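# Pull out and quarter-turn the nearest yellow foosball rod

## Task

Take the yellow rod closest to the right arm, draw it outward until it stops, rotate it by 90 degrees so its little player figures end up lying horizontal, and finish with neither arm (nor any camera cable) in contact with that rod.

## Robot and tools

Robot: two 6-joint arms, left_arm and right_arm, each with a parallel two-finger gripper and a fisheye wrist camera (cam_left_wrist, cam_right_wrist, both 672x504). left_arm sits on the +y side of the table, right_arm on the -y side. The wrist cameras are the only cameras.

Frames: the scene frame has its origin at table-top height midway between the nominal arm bases, +x pointing out over the table, +y toward left_arm, +z up. Calibrated bases: left_arm at (-0.028, +0.289, +0.027) m, right_arm at (-0.040, -0.349, +0.007) m, both almost unrotated about z. Each arm reports its hand pose (end_effector_position in metres, end_effector_quat_wxyz) and its wrist camera pose in its own base frame, not the scene frame; printed values may be a few cm off, worse at long reach. end_effector_position is the point between the finger pads, about 1 cm behind the tips; fingers point along the gripper's +z and open along its y.

Row layout (used by execute_actions and move): one flat list of 14 numbers covering both arms, always all 14 even if one arm is idle. Numbers 1-7 are left_arm, 8-14 right_arm. Within each arm the first six are joint displacements in this fixed order: wrist pitch (joint4), shoulder (joint2), wrist yaw (joint5), wrist roll (joint6), elbow (joint3), waist (joint1); the seventh is the gripper opening. Every number lies in [-1, 1].

Joint numbers are offsets, not poses: they count from the 'Joint targets' reported when the action (or move) begins, not from the previous row, so sending the same offset twice moves the joint twice. Scale: 1.0 equals 2.224 rad for shoulder, elbow and waist, and 8.485 rad for the three wrist joints. Sending 0 re-commands the current target. Stated joint ranges (rad): waist -2.618..3.054, shoulder 0..3.142, elbow 0..3.142, wrist pitch -1.571..1.571, wrist yaw -1.571..1.571, wrist roll -2.094..2.094; the true stops may differ by up to 0.059 rad. An action asking more than 0.059 rad beyond a limit is rejected for both arms; a badly formed first action voids the whole call. A 'joint sent to its limit' line means a joint was clipped at its end.

The opening number is absolute: +1 fully open, -1 closed; the finger gap is 0.094 m when fully open. Between the extremes the fingers go to where grip_measured reads your number. To keep a gripper unchanged, resend its current command (0 is half-closed, not 'no change'). Release by commanding well above grip_measured.

execute_actions(actions, cameras): actions is a list of actions; each action is up to 15 rows, one per 1/30 s step, and a short action holds its last row to fill 15 steps (0.5 s). An empty list just reports state. cameras selects images: omitted/null/["all"] for all, [] for none.

move(target, speed, blend, opening_speed, blocking, cameras): target is one 14-number row, or a list of up to 15 rows, all offsets measured from the same starting Joint targets (not chained). speed is the peak rad/s of the joint with the farthest to go (0.01-12.57, default 0.5), one value or one per target. blend (rad) rounds corners between listed targets. opening_speed (>=0.2 per second on the -1..1 scale) makes the fingers change gradually. blocking=false returns after about 0.5 s while motion continues. Paths take at least 0.5 s, are cut short past 10 s, and do not avoid obstacles or the other arm. The result adds a 'move:' line: done, off_target (resting >0.035 rad from target), moving, held or fault, possibly with limits=held. done does not imply no contact.

wait(seconds 0-10): let time pass holding commands. stop(): brakes a running move. zoom_image(camera, region=[x0,y0,x1,y1], max 504x504 px) enlarges part of the latest image of a wrist camera. read_manual gives licence texts only. finished_scene(scene) ends the current scene irreversibly; only call it once the rod stays pulled out, turned and untouched.

Result lines: Joint positions and Joint velocities list each arm's joints in the order above plus the finger gap (m). Joint targets are the base for your next offsets. Joint torques follow the same order, include gravity, carry offsets and noise; entries 2, 5, 6 wrap at ±28 N m. Step readings list positions at some control steps for execute_actions only. 'joint command not followed' means the clearance check altered targets. 'Tool commands' shows current gripper commands. Velocities 'within noise' means at rest.

Motion limits: joint targets cannot lead measured angles by more than 0.339 rad (big joints) or 2.2 rad (wrist); targets putting the hand over 200 mm from its present spot are scaled back. Large moves need several actions; tiny ones may not start.

Avoid: collisions or squeezes between the two arms (can end the scene), fast impacts, pushing hard or long against something (heats motors; MOTOR HOT at 75 °C, forced fold at 90 °C, arm goes limp at 100 °C), dropping or flinging things. If an arm is stuck pushing, command its targets back past its measured positions. Gripping force is about 50-64 N per pad; close slowly on anything fragile. Thinking time lets the simulation run; a running move continues meanwhile.

Each tool is called as name(argument=value, ...), one argument or row to a line, values as JSON.

## Session

execute_actions(
  actions=[],
)

Scene clock: 0.00 s.
left_arm: end_effector_position=(+0.3899, -0.0004, +0.1147) grip_measured=+1.000 end_effector_quat_wxyz=(+0.609, -0.026, +0.793, +0.006) | right_arm: end_effector_position=(+0.3960, -0.0474, +0.1154) grip_measured=+1.000 end_effector_quat_wxyz=(+0.595, +0.094, +0.794, -0.086)
Joint names: [wrist pitch, shoulder, wrist yaw, wrist roll, elbow, waist]
Joint positions: left_arm=[0.911 1.495 -0.08 -0.043 0.322 -0.04 0.094] | right_arm=[0.848 1.518 0.234 0.044 0.38 -0.018 0.094]
Joint velocities: within noise
Joint torques (N m): no reading
Heat: left arm: 45 °C; right arm: 41 °C.
Joint targets: left_arm=[0.899 1.493 -0.081 -0.042 0.324 -0.040] | right_arm=[0.837 1.515 0.234 0.045 0.383 -0.018]
Tool commands: left_gripper/opening=+1.0 right_gripper/opening=+1.0
camera_calibration:
cam_left_wrist: T_world_to_cam=[[0.0222135, -0.980285, 0.196335, -0.0420869], [-0.593611, -0.170951, -0.786385, 0.357186], [0.804446, -0.0990782, -0.585705, -0.125405], [0, 0, 0, 1]] pos_world=[0.313846, 0.00737939, 0.215698]
cam_right_wrist: T_world_to_cam=[[-0.244005, -0.947103, 0.208463, 0.0183839], [-0.655393, 0.00260904, -0.755284, 0.379511], [0.714788, -0.320918, -0.621361, -0.108823], [0, 0, 0, 1]] pos_world=[0.331, -0.0185021, 0.215188]

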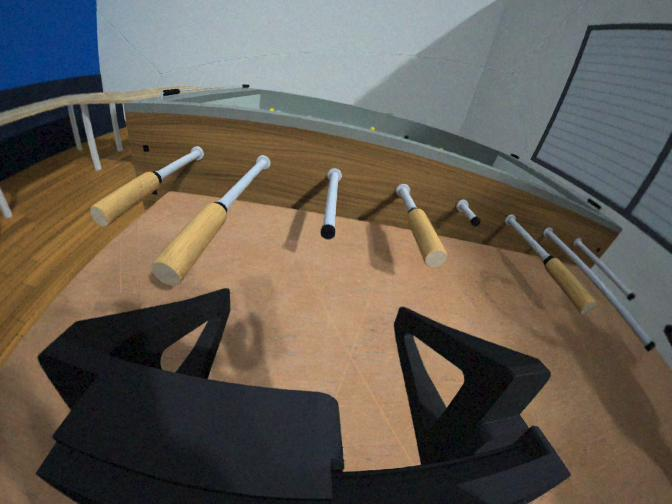

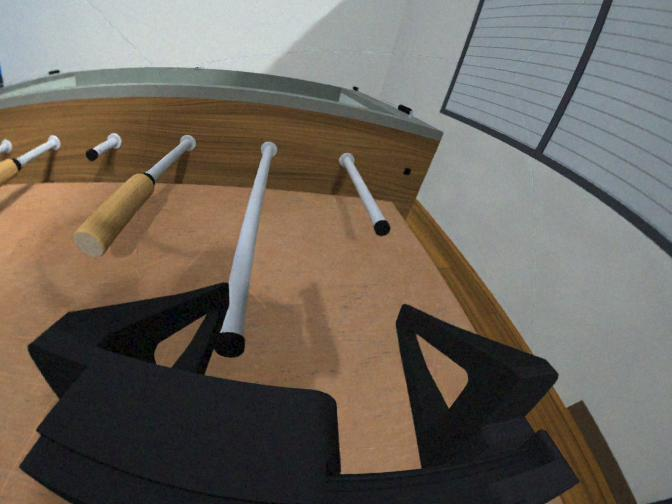

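zoom_image(
  camera="cam_left_wrist",
  region=[180, 70, 620, 250],
)

zoom_image(
  camera="cam_right_wrist",
  region=[0, 50, 450, 260],
)

Scaled by 1.145 from the camera's 672x504 image, which has a finer 960x720 frame.

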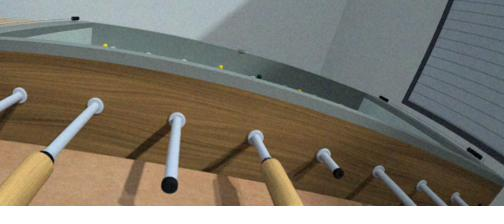

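Scaled by 1.120 from the camera's 672x504 image, which has a finer 960x720 frame.

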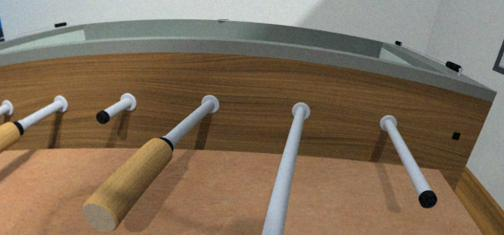

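move(
  target=[
    [0,0,0,0,0,0,1,-0.26,-0.14,-0.0276,-0.005,0.117,0,1],
    [0,0,0,0,0,0,1,-0.165,-0.1,-0.0276,-0.005,0.405,0,1],
  ],
  speed=0.8,
)

Scene clock: 27.60 s.
left_arm: end_effector_position=(+0.3899, -0.0004, +0.1147) grip_measured=+1.000 end_effector_quat_wxyz=(+0.609, -0.026, +0.793, +0.006) | right_arm: end_effector_position=(+0.3981, -0.0081, +0.2890) grip_measured=+1.000 end_effector_quat_wxyz=(+0.472, +0.015, +0.882, -0.006)
Joint names: [wrist pitch, shoulder, wrist yaw, wrist roll, elbow, waist]
Joint positions: left_arm=[0.911 1.495 -0.08 -0.043 0.322 -0.04 0.094] | right_arm=[-0.569 1.284 0.011 0.011 1.265 -0.018 0.094]
Joint velocities: within noise
Joint torques (N m): left_arm=[1.88 -5.78 -0.03 0.02 5.31 -0.12] | right_arm=[1.6 -3.4 -0.08 -0.09 8.58 0.03]
Heat: left arm: 45 °C; right arm: 41 °C.
Joint targets: left_arm=[0.899 1.493 -0.081 -0.042 0.324 -0.040] | right_arm=[-0.563 1.292 0.000 0.003 1.284 -0.018]
move: done
camera_calibration:
cam_left_wrist: T_world_to_cam=[[0.0222135, -0.980285, 0.196335, -0.0420869], [-0.593611, -0.170951, -0.786385, 0.357186], [0.804446, -0.0990782, -0.585705, -0.125405], [0, 0, 0, 1]] pos_world=[0.313846, 0.00737939, 0.215698]
cam_right_wrist: T_world_to_cam=[[0.0253634, -0.984683, 0.1725, -0.0772154], [-0.838677, -0.114866, -0.532378, 0.519533], [0.544038, -0.131169, -0.828745, 0.139741], [0, 0, 0, 1]] pos_world=[0.361655, 0.00197399, 0.405717]

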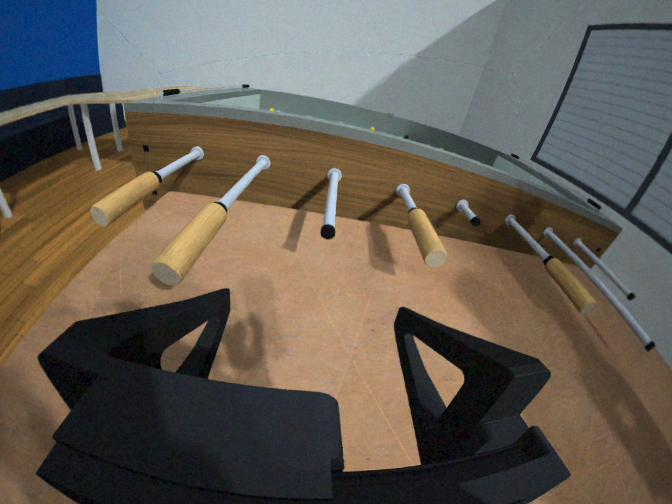

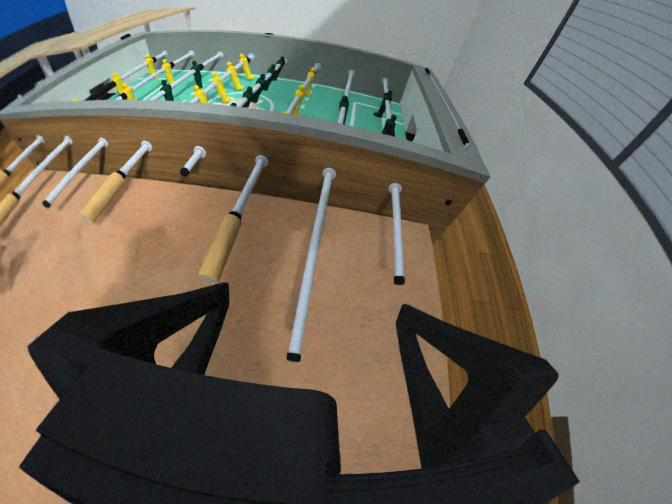

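zoom_image(
  camera="cam_right_wrist",
  region=[80, 20, 460, 300],
)

Scaled by 1.326 from the camera's 672x504 image, which has a finer 960x720 frame.

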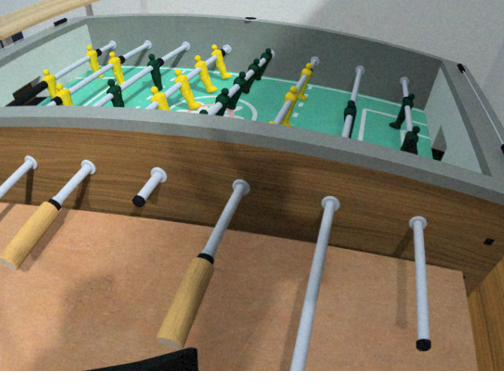

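move(
  target=[0,0,0,0,0,0,1,0.1216,0.2698,0.1187,-0.0425,-0.1799,0.3417,0.7],
  speed=0.8,
  cameras=["cam_right_wrist"],
)

Scene clock: 150.33 s.
left_arm: end_effector_position=(+0.3899, -0.0004, +0.1147) grip_measured=+1.000 end_effector_quat_wxyz=(+0.609, -0.026, +0.793, +0.006) | right_arm: end_effector_position=(+0.4176, +0.1826, +0.1148) grip_measured=+0.702 end_effector_quat_wxyz=(+0.509, -0.196, +0.773, -0.323)
Joint names: [wrist pitch, shoulder, wrist yaw, wrist roll, elbow, waist]
Joint positions: left_arm=[0.911 1.495 -0.08 -0.043 0.322 -0.04 0.094] | right_arm=[0.459 1.883 0.997 -0.359 0.898 0.745 0.08]
Joint velocities: within noise
Joint torques (N m): left_arm=[1.89 -5.75 -0.03 0.02 5.34 -0.02] | right_arm=[1.55 -7.12 0.42 -0.01 4.56 -0.2]
Heat: left arm: 43 °C; right arm: 42 °C.
Joint targets: left_arm=[0.899 1.493 -0.081 -0.042 0.324 -0.040] | right_arm=[0.469 1.892 1.007 -0.358 0.884 0.742]
move: done
camera_calibration:
cam_right_wrist: T_world_to_cam=[[0.001713, -0.574867, 0.818245, 0.00101475], [-0.734688, -0.555825, -0.388962, 0.485635], [0.678402, -0.600489, -0.4233, -0.00733376], [0, 0, 0, 1]] pos_world=[0.361764, 0.266107, 0.184959]
Images, in order (width x height): cam_right_wrist 672x504.

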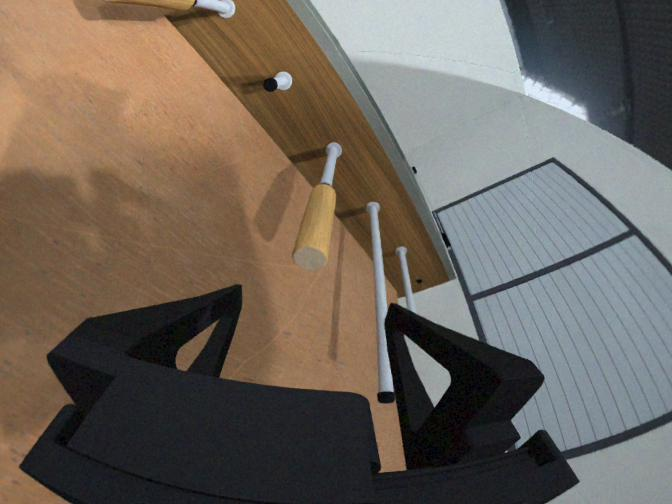

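move(
  target=[0,0,0,0,0,0,1,0.0127,0.0815,-0.0151,-0.0127,0.0691,-0.0642,0.7],
  speed=0.5,
  cameras=["cam_right_wrist"],
)

Scene clock: 168.20 s.
left_arm: end_effector_position=(+0.3899, -0.0004, +0.1147) grip_measured=+1.000 end_effector_quat_wxyz=(+0.609, -0.026, +0.793, +0.006) | right_arm: end_effector_position=(+0.4743, +0.1567, +0.0861) grip_measured=+0.702 end_effector_quat_wxyz=(+0.492, -0.199, +0.778, -0.336)
Joint names: [wrist pitch, shoulder, wrist yaw, wrist roll, elbow, waist]
Joint positions: left_arm=[0.911 1.495 -0.08 -0.043 0.322 -0.04 0.094] | right_arm=[0.566 2.056 0.888 -0.467 1.011 0.598 0.08]
Joint velocities: within noise
Joint torques (N m): left_arm=[1.88 -5.76 -0.03 0.01 5.34 -0.06] | right_arm=[1.57 -7.73 0.21 0.06 7.45 0.17]
Heat: left arm: 43 °C; right arm: 42 °C.
Joint targets: left_arm=[0.899 1.493 -0.081 -0.042 0.324 -0.040] | right_arm=[0.577 2.074 0.879 -0.466 1.037 0.599]
move: done
camera_calibration:
cam_right_wrist: T_world_to_cam=[[0.0138422, -0.55278, 0.833212, -0.000968455], [-0.756929, -0.550277, -0.352497, 0.508293], [0.653351, -0.625803, -0.426032, -0.0572433], [0, 0, 0, 1]] pos_world=[0.422155, 0.243344, 0.155591]
Images, in order (width x height): cam_right_wrist 672x504.

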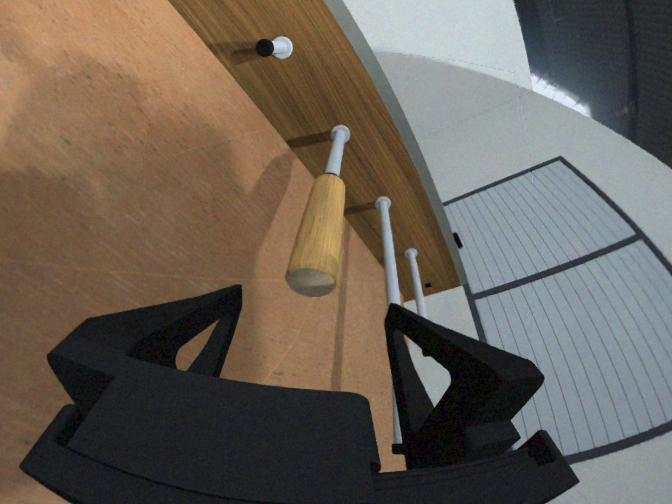

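move(
  target=[0,0,0,0,0,0,1,0.0084,0.0543,-0.01,-0.0085,0.046,-0.0428,0.7],
  speed=0.3,
  cameras=["cam_right_wrist"],
)

Scene clock: 175.77 s.
left_arm: end_effector_position=(+0.3899, -0.0004, +0.1147) grip_measured=+1.000 end_effector_quat_wxyz=(+0.609, -0.026, +0.793, +0.006) | right_arm: end_effector_position=(+0.5152, +0.1387, +0.0709) grip_measured=+0.702 end_effector_quat_wxyz=(+0.493, -0.202, +0.776, -0.338)
Joint names: [wrist pitch, shoulder, wrist yaw, wrist roll, elbow, waist]
Joint positions: left_arm=[0.911 1.495 -0.08 -0.043 0.322 -0.04 0.094] | right_arm=[0.637 2.175 0.805 -0.54 1.112 0.504 0.08]
Joint velocities: within noise
Joint torques (N m): left_arm=[1.88 -5.76 -0.03 0.01 5.35 -0.06] | right_arm=[1.64 -8.44 0.11 0.06 7.56 0.02]
Heat: left arm: 43 °C; right arm: 43 °C.
Joint targets: left_arm=[0.899 1.493 -0.081 -0.042 0.324 -0.040] | right_arm=[0.648 2.195 0.794 -0.538 1.140 0.504]
move: done
camera_calibration:
cam_right_wrist: T_world_to_cam=[[0.0132868, -0.547372, 0.836784, 0.000435882], [-0.754642, -0.554518, -0.350749, 0.523269], [0.656002, -0.626812, -0.420438, -0.103461], [0, 0, 0, 1]] pos_world=[0.462745, 0.22555, 0.139672]
Images, in order (width x height): cam_right_wrist 672x504.

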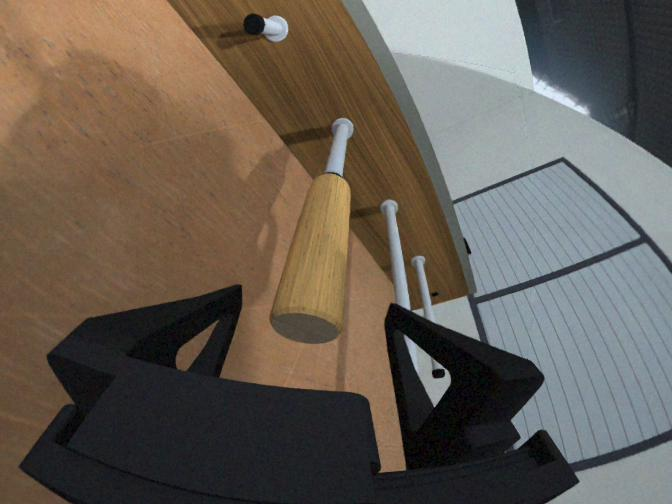

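move(
  target=[0,0,0,0,0,0,1,0,0,0,0,0,0,-0.9],
  opening_speed=0.8,
  cameras=["cam_right_wrist"],
)

Scene clock: 185.37 s.
left_arm: end_effector_position=(+0.3899, -0.0004, +0.1147) grip_measured=+1.000 end_effector_quat_wxyz=(+0.609, -0.026, +0.793, +0.006) | right_arm: end_effector_position=(+0.5156, +0.1405, +0.0691) grip_measured=-0.302 end_effector_quat_wxyz=(+0.493, -0.206, +0.776, -0.334)
Joint names: [wrist pitch, shoulder, wrist yaw, wrist roll, elbow, waist]
Joint positions: left_arm=[0.911 1.495 -0.08 -0.043 0.322 -0.04 0.094] | right_arm=[0.639 2.178 0.794 -0.541 1.112 0.504 0.033]
Joint velocities: within noise
Joint torques (N m): left_arm=[1.88 -5.75 -0.03 0.02 5.35 -0.03] | right_arm=[1.63 -8.7 0.24 0.04 7.56 0.03]
Heat: left arm: 43 °C; right arm: 43 °C.
Joint targets: left_arm=[0.899 1.493 -0.081 -0.042 0.324 -0.040] | right_arm=[0.648 2.195 0.794 -0.538 1.140 0.504]
move: done
camera_calibration:
cam_right_wrist: T_world_to_cam=[[0.0219815, -0.549005, 0.83553, -0.0011906], [-0.750399, -0.561294, -0.34907, 0.522524], [0.660619, -0.619308, -0.424311, -0.106556], [0, 0, 0, 1]] pos_world=[0.462521, 0.226645, 0.13818]
Images, in order (width x height): cam_right_wrist 672x504.

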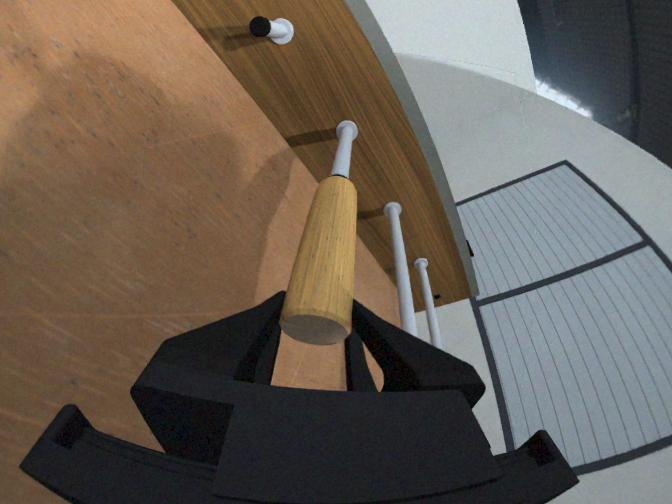

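move(
  target=[
    [0,0,0,0,0,0,1,0.0056,-0.0373,0.0056,0.0053,-0.0671,0.0231,-0.9],
    [0,0,0,0,0,0,1,0.0078,-0.0742,0.0123,0.011,-0.1272,0.0513,-0.9],
  ],
  speed=0.25,
  blend=0.05,
  cameras=["cam_right_wrist"],
)

Scene clock: 203.37 s.
left_arm: end_effector_position=(+0.3899, -0.0004, +0.1147) grip_measured=+1.000 end_effector_quat_wxyz=(+0.609, -0.026, +0.793, +0.006) | right_arm: end_effector_position=(+0.4511, +0.1476, +0.0659) grip_measured=-0.303 end_effector_quat_wxyz=(+0.496, -0.204, +0.776, -0.334)
Joint names: [wrist pitch, shoulder, wrist yaw, wrist roll, elbow, waist]
Joint positions: left_arm=[0.911 1.495 -0.08 -0.043 0.322 -0.04 0.094] | right_arm=[0.706 2.055 0.891 -0.472 0.876 0.61 0.033]
Joint velocities: within noise
Joint torques (N m): left_arm=[1.88 -5.75 -0.04 0.01 5.33 -0.05] | right_arm=[1.56 -10.55 0.36 0.31 3.48 0.76]
Heat: left arm: 43 °C; right arm: 43 °C.
Joint targets: left_arm=[0.899 1.493 -0.081 -0.042 0.324 -0.040] | right_arm=[0.714 2.030 0.899 -0.445 0.857 0.618]
move: done
camera_calibration:
cam_right_wrist: T_world_to_cam=[[0.0166628, -0.551514, 0.833999, 0.00965122], [-0.748798, -0.559635, -0.35512, 0.4765], [0.662589, -0.61858, -0.422298, -0.061992], [0, 0, 0, 1]] pos_world=[0.397717, 0.233642, 0.134986]
Images, in order (width x height): cam_right_wrist 672x504.

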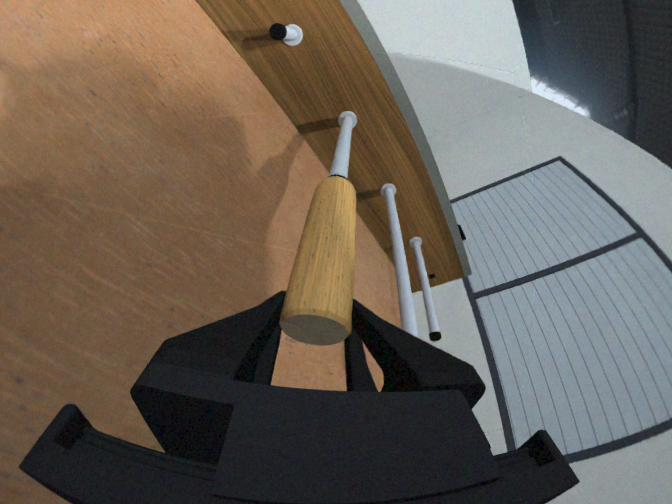

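move(
  target=[
    [0,0,0,0,0,0,1,-0.0012,-0.0364,0.0078,0.0061,-0.053,0.0334,-0.9],
    [0,0,0,0,0,0,1,-0.0057,-0.0724,0.0167,0.0127,-0.099,0.0719,-0.9],
  ],
  speed=0.2,
  blend=0.05,
  cameras=["cam_right_wrist"],
)

Scene clock: 212.80 s.
left_arm: end_effector_position=(+0.3899, -0.0004, +0.1147) grip_measured=+1.000 end_effector_quat_wxyz=(+0.609, -0.026, +0.793, +0.006) | right_arm: end_effector_position=(+0.4304, +0.1503, +0.0719) grip_measured=-0.306 end_effector_quat_wxyz=(+0.522, -0.177, +0.783, -0.287)
Joint names: [wrist pitch, shoulder, wrist yaw, wrist roll, elbow, waist]
Joint positions: left_arm=[0.911 1.495 -0.08 -0.043 0.322 -0.04 0.094] | right_arm=[0.738 1.974 0.86 -0.365 0.776 0.635 0.033]
Joint velocities: within noise
Joint torques (N m): left_arm=[1.9 -5.76 -0.02 0 5.34 -0.06] | right_arm=[0.89 -16.66 2.22 0.29 -5.63 12.85]
Heat: left arm: 43 °C; right arm: 43 °C.
Joint targets: left_arm=[0.899 1.493 -0.081 -0.042 0.324 -0.040] | right_arm=[0.666 1.868 1.040 -0.337 0.637 0.778]
move: off_target (right_arm); right_arm: the wrist yaw is farthest, 0.180 rad from its target
camera_calibration:
cam_right_wrist: T_world_to_cam=[[0.00334504, -0.643051, 0.765816, 0.0307969], [-0.724796, -0.529178, -0.441181, 0.455861], [0.688955, -0.553585, -0.467851, -0.0618564], [0, 0, 0, 1]] pos_world=[0.37292, 0.226793, 0.148593]
Images, in order (width x height): cam_right_wrist 672x504.

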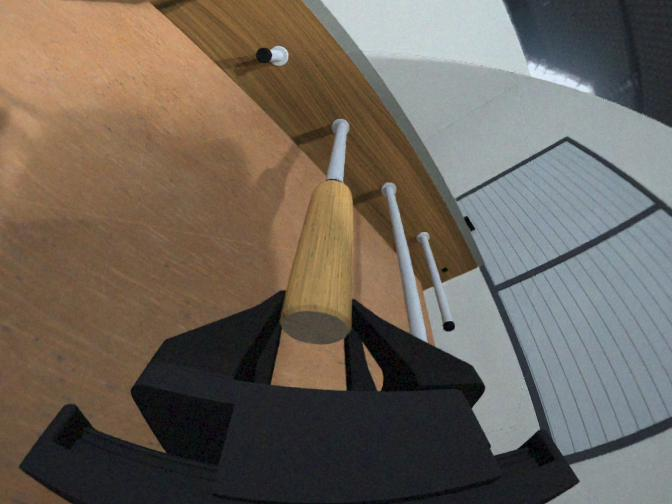

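move(
  target=[
    [0,0,0,0,0,0,1,0.0053,0.0486,-0.0117,-0.0086,0.0625,-0.0504,-0.9],
    [0,0,0,0,0,0,1,-0.0028,0.0031,-0.0358,0.0302,0.0427,-0.0769,-0.9],
    [0,0,0,0,0,0,1,0.0026,-0.0166,-0.0602,0.0692,0.0171,-0.1068,-0.9],
    [0,0,0,0,0,0,1,0.0218,-0.0108,-0.0847,0.1085,-0.0148,-0.1403,-0.9],
    [0,0,0,0,0,0,1,0.0548,0.0207,-0.1093,0.1481,-0.0522,-0.1772,-0.9],
  ],
  speed=0.4,
  blend=0.05,
  cameras=["cam_right_wrist"],
)

Scene clock: 246.23 s.
left_arm: end_effector_position=(+0.3899, -0.0004, +0.1147) grip_measured=+1.000 end_effector_quat_wxyz=(+0.609, -0.026, +0.793, +0.006) | right_arm: end_effector_position=(+0.4360, +0.1546, +0.0711) grip_measured=-0.307 end_effector_quat_wxyz=(+0.512, +0.228, +0.765, +0.317)
Joint names: [wrist pitch, shoulder, wrist yaw, wrist roll, elbow, waist]
Joint positions: left_arm=[0.911 1.495 -0.08 -0.043 0.322 -0.04 0.094] | right_arm=[1.073 1.931 0.112 0.876 0.577 0.382 0.033]
Joint velocities: within noise
Joint torques (N m): left_arm=[1.89 -5.81 -0.02 0.01 5.33 -0.09] | right_arm=[2.3 -8.28 0.08 0.54 0.23 0.24]
Heat: left arm: 43 °C; right arm: 45 °C.
Joint targets: left_arm=[0.899 1.493 -0.081 -0.042 0.324 -0.040] | right_arm=[1.131 1.915 0.113 0.920 0.520 0.384]
move: off_target (right_arm); right_arm: the wrist pitch is farthest, 0.058 rad from its target
camera_calibration:
cam_right_wrist: T_world_to_cam=[[-0.00300275, -0.815413, -0.578872, 0.159243], [-0.710185, 0.409273, -0.572829, 0.319772], [0.704009, 0.409386, -0.580323, -0.2112], [0, 0, 0, 1]] pos_world=[0.376262, 0.0854367, 0.152792]
Images, in order (width x height): cam_right_wrist 672x504.

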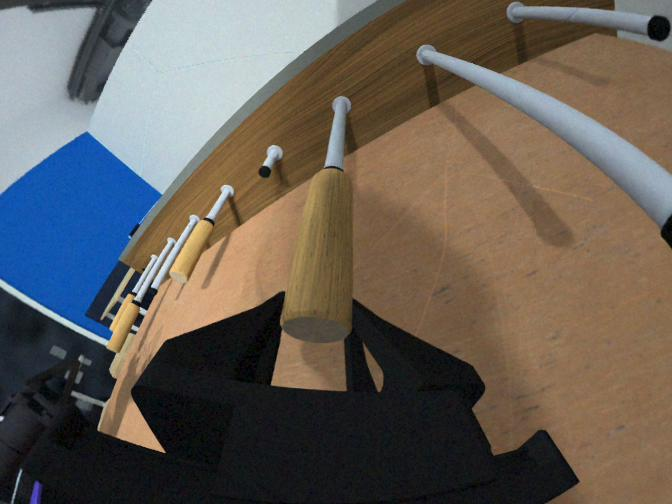

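move(
  target=[
    [0,0,0,0,0,0,1,0.0029,-0.0135,0.0027,0.0006,-0.0247,0.0108,-0.9],
  ],
  speed=0.2,
  cameras=["cam_right_wrist"],
)

Scene clock: 259.43 s.
left_arm: end_effector_position=(+0.3899, -0.0004, +0.1147) grip_measured=+1.000 end_effector_quat_wxyz=(+0.609, -0.026, +0.793, +0.006) | right_arm: end_effector_position=(+0.4337, +0.1521, +0.0705) grip_measured=-0.308 end_effector_quat_wxyz=(+0.514, +0.232, +0.763, +0.317)
Joint names: [wrist pitch, shoulder, wrist yaw, wrist roll, elbow, waist]
Joint positions: left_arm=[0.911 1.495 -0.08 -0.043 0.322 -0.04 0.094] | right_arm=[1.091 1.931 0.119 0.882 0.563 0.381 0.033]
Joint velocities: within noise
Joint torques (N m): left_arm=[1.87 -5.75 -0.03 0.02 5.31 -0.08] | right_arm=[2.35 -10.77 0.24 0.47 -3 2.41]
Heat: left arm: 42 °C; right arm: 44 °C.
Joint targets: left_arm=[0.899 1.493 -0.081 -0.042 0.324 -0.040] | right_arm=[1.155 1.885 0.136 0.925 0.466 0.408]
move: off_target (right_arm); right_arm: the elbow is farthest, 0.098 rad from its target
camera_calibration:
cam_right_wrist: T_world_to_cam=[[-0.00829862, -0.812505, -0.582895, 0.158972], [-0.705027, 0.418132, -0.572802, 0.315175], [0.709132, 0.406203, -0.576308, -0.210846], [0, 0, 0, 1]] pos_world=[0.373044, 0.0830268, 0.151685]
Images, in order (width x height): cam_right_wrist 672x504.

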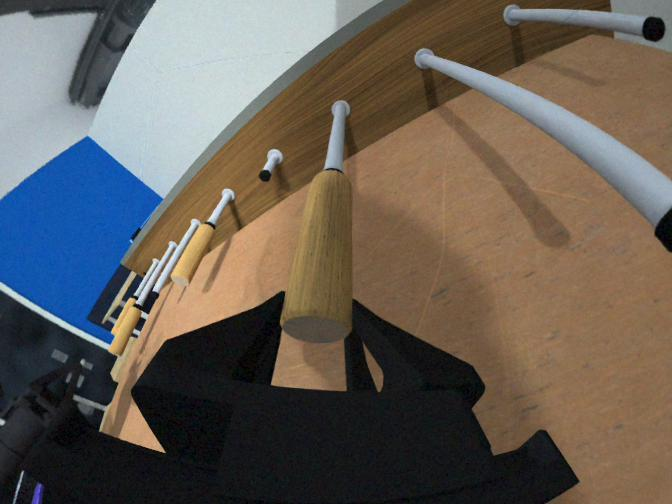

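move(
  target=[
    [0,0,0,0,0,0,1,0.0029,-0.0135,0.0027,0.0006,-0.0247,0.0108,-0.9],
    [0,0,0,0,0,0,1,-0.0025,0.012,-0.0022,0,0.022,-0.0115,-0.9],
  ],
  speed=0.15,
  cameras=[],
)

move(
  target=[0,0,0,0,0,0,1,0,0,0,0,0,0,0.4],
  opening_speed=1,
  cameras=["cam_right_wrist"],
)

Scene clock: 267.17 s.
left_arm: end_effector_position=(+0.3899, -0.0004, +0.1147) grip_measured=+1.000 end_effector_quat_wxyz=(+0.609, -0.026, +0.793, +0.006) | right_arm: end_effector_position=(+0.4345, +0.1530, +0.0699) grip_measured=-0.308 end_effector_quat_wxyz=(+0.510, +0.234, +0.763, +0.321)
Joint names: [wrist pitch, shoulder, wrist yaw, wrist roll, elbow, waist]
Joint positions: left_arm=[0.911 1.495 -0.08 -0.043 0.322 -0.04 0.094] | right_arm=[1.084 1.932 0.112 0.891 0.568 0.38 0.032]
Joint velocities: within noise
Joint torques (N m): left_arm=[1.88 -5.76 -0.03 0.01 5.33 -0.08] | right_arm=[2.21 -8.68 0.11 0.37 0.39 0.24]
Heat: left arm: 42 °C; right arm: 45 °C.
Joint targets: left_arm=[0.899 1.493 -0.081 -0.042 0.324 -0.040] | right_arm=[1.134 1.911 0.117 0.925 0.515 0.382]
move: off_target (right_arm); right_arm: the elbow is farthest, 0.054 rad from its target
No camera images: "cameras" was empty.

Scene clock: 268.70 s.
left_arm: end_effector_position=(+0.3899, -0.0004, +0.1147) grip_measured=+1.000 end_effector_quat_wxyz=(+0.609, -0.026, +0.793, +0.006) | right_arm: end_effector_position=(+0.4267, +0.1503, +0.0687) grip_measured=+0.398 end_effector_quat_wxyz=(+0.507, +0.245, +0.757, +0.332)
Joint names: [wrist pitch, shoulder, wrist yaw, wrist roll, elbow, waist]
Joint positions: left_arm=[0.911 1.495 -0.08 -0.043 0.322 -0.04 0.094] | right_arm=[1.128 1.928 0.11 0.923 0.53 0.38 0.066]
Joint velocities: within noise
Joint torques (N m): left_arm=[1.87 -5.78 -0.02 0.01 5.34 -0.09] | right_arm=[1.83 -8.14 0.13 0.01 2.95 0.27]
Heat: left arm: 42 °C; right arm: 45 °C.
Joint targets: left_arm=[0.899 1.493 -0.081 -0.042 0.324 -0.040] | right_arm=[1.134 1.911 0.117 0.925 0.514 0.382]
move: done
camera_calibration:
cam_right_wrist: T_world_to_cam=[[-0.0148455, -0.786781, -0.617054, 0.157746], [-0.706682, 0.444841, -0.550197, 0.305158], [0.707375, 0.427893, -0.562608, -0.209739], [0, 0, 0, 1]] pos_world=[0.366356, 0.0781104, 0.147235]
Images, in order (width x height): cam_right_wrist 672x504.

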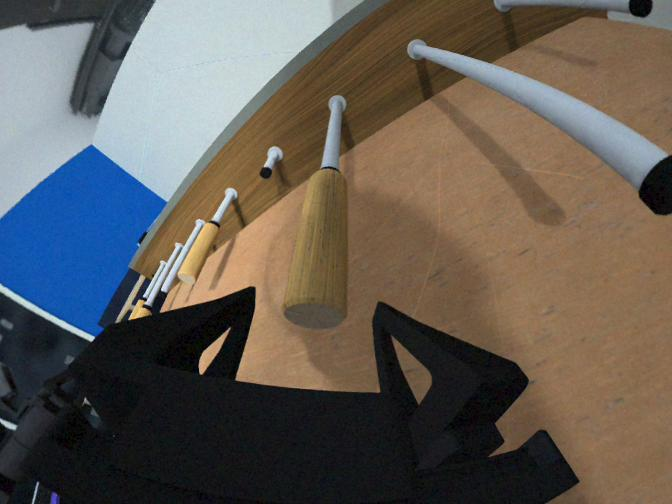

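move(
  target=[
    [0,0,0,0,0,0,0.4,-0.024,-0.2711,0.0087,0,-0.1803,0.0378,0.4],
    [0,0,0,0,0,0,0.4,-0.2,-0.2783,-0.0138,-0.109,0.3462,-0.1718,0.4],
  ],
  speed=[0.6,1.0],
  blend=0.03,
  cameras=["cam_right_wrist"],
)

zoom_image(
  camera="cam_right_wrist",
  region=[180, 20, 440, 300],
)

Scene clock: 285.50 s.
left_arm: end_effector_position=(+0.3899, -0.0004, +0.1147) grip_measured=+0.401 end_effector_quat_wxyz=(+0.609, -0.026, +0.793, +0.006) | right_arm: end_effector_position=(+0.4034, +0.0013, +0.2855) grip_measured=+0.398 end_effector_quat_wxyz=(+0.472, +0.004, +0.882, -0.002)
Joint names: [wrist pitch, shoulder, wrist yaw, wrist roll, elbow, waist]
Joint positions: left_arm=[0.911 1.495 -0.08 -0.043 0.322 -0.04 0.066] | right_arm=[-0.548 1.3 0.012 0.009 1.261 0.006 0.066]
Joint velocities: within noise
Joint torques (N m): left_arm=[1.88 -5.76 -0.04 0.01 5.35 -0.08] | right_arm=[1.53 -4.83 -0.08 -0.1 8.98 -0.46]
Heat: left arm: 42 °C; right arm: 45 °C.
Joint targets: left_arm=[0.899 1.493 -0.081 -0.042 0.324 -0.040] | right_arm=[-0.563 1.292 0.000 0.000 1.285 0.000]
move: done; blend cut to 0 rad at target 1
camera_calibration:
cam_right_wrist: T_world_to_cam=[[0.0495147, -0.983363, 0.174775, -0.0778109], [-0.835185, -0.136732, -0.532702, 0.521827], [0.547736, -0.119593, -0.828059, 0.133369], [0, 0, 0, 1]] pos_world=[0.366624, 0.0107839, 0.402014]
Images, in order (width x height): cam_right_wrist 672x504.

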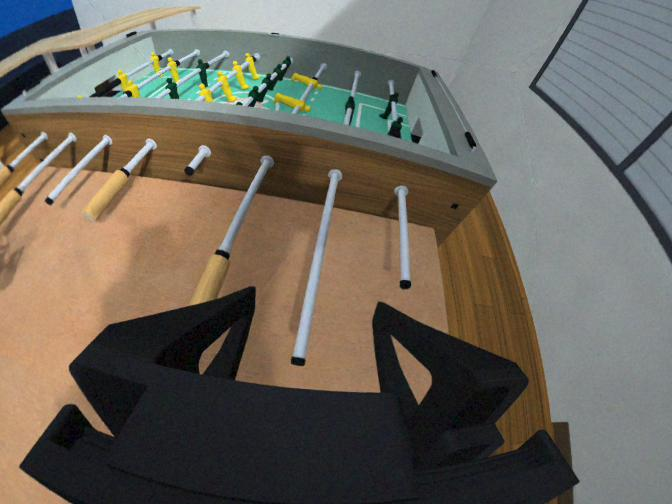

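Scaled by 1.800 from the camera's 672x504 image, which has a finer 960x720 frame.

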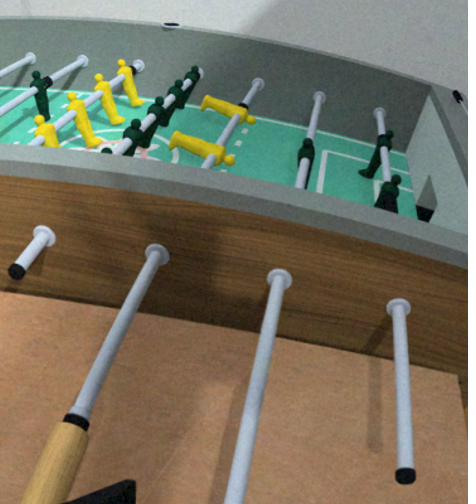

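finished_scene(
  scene=2,
)

The scene is finished: the task was done.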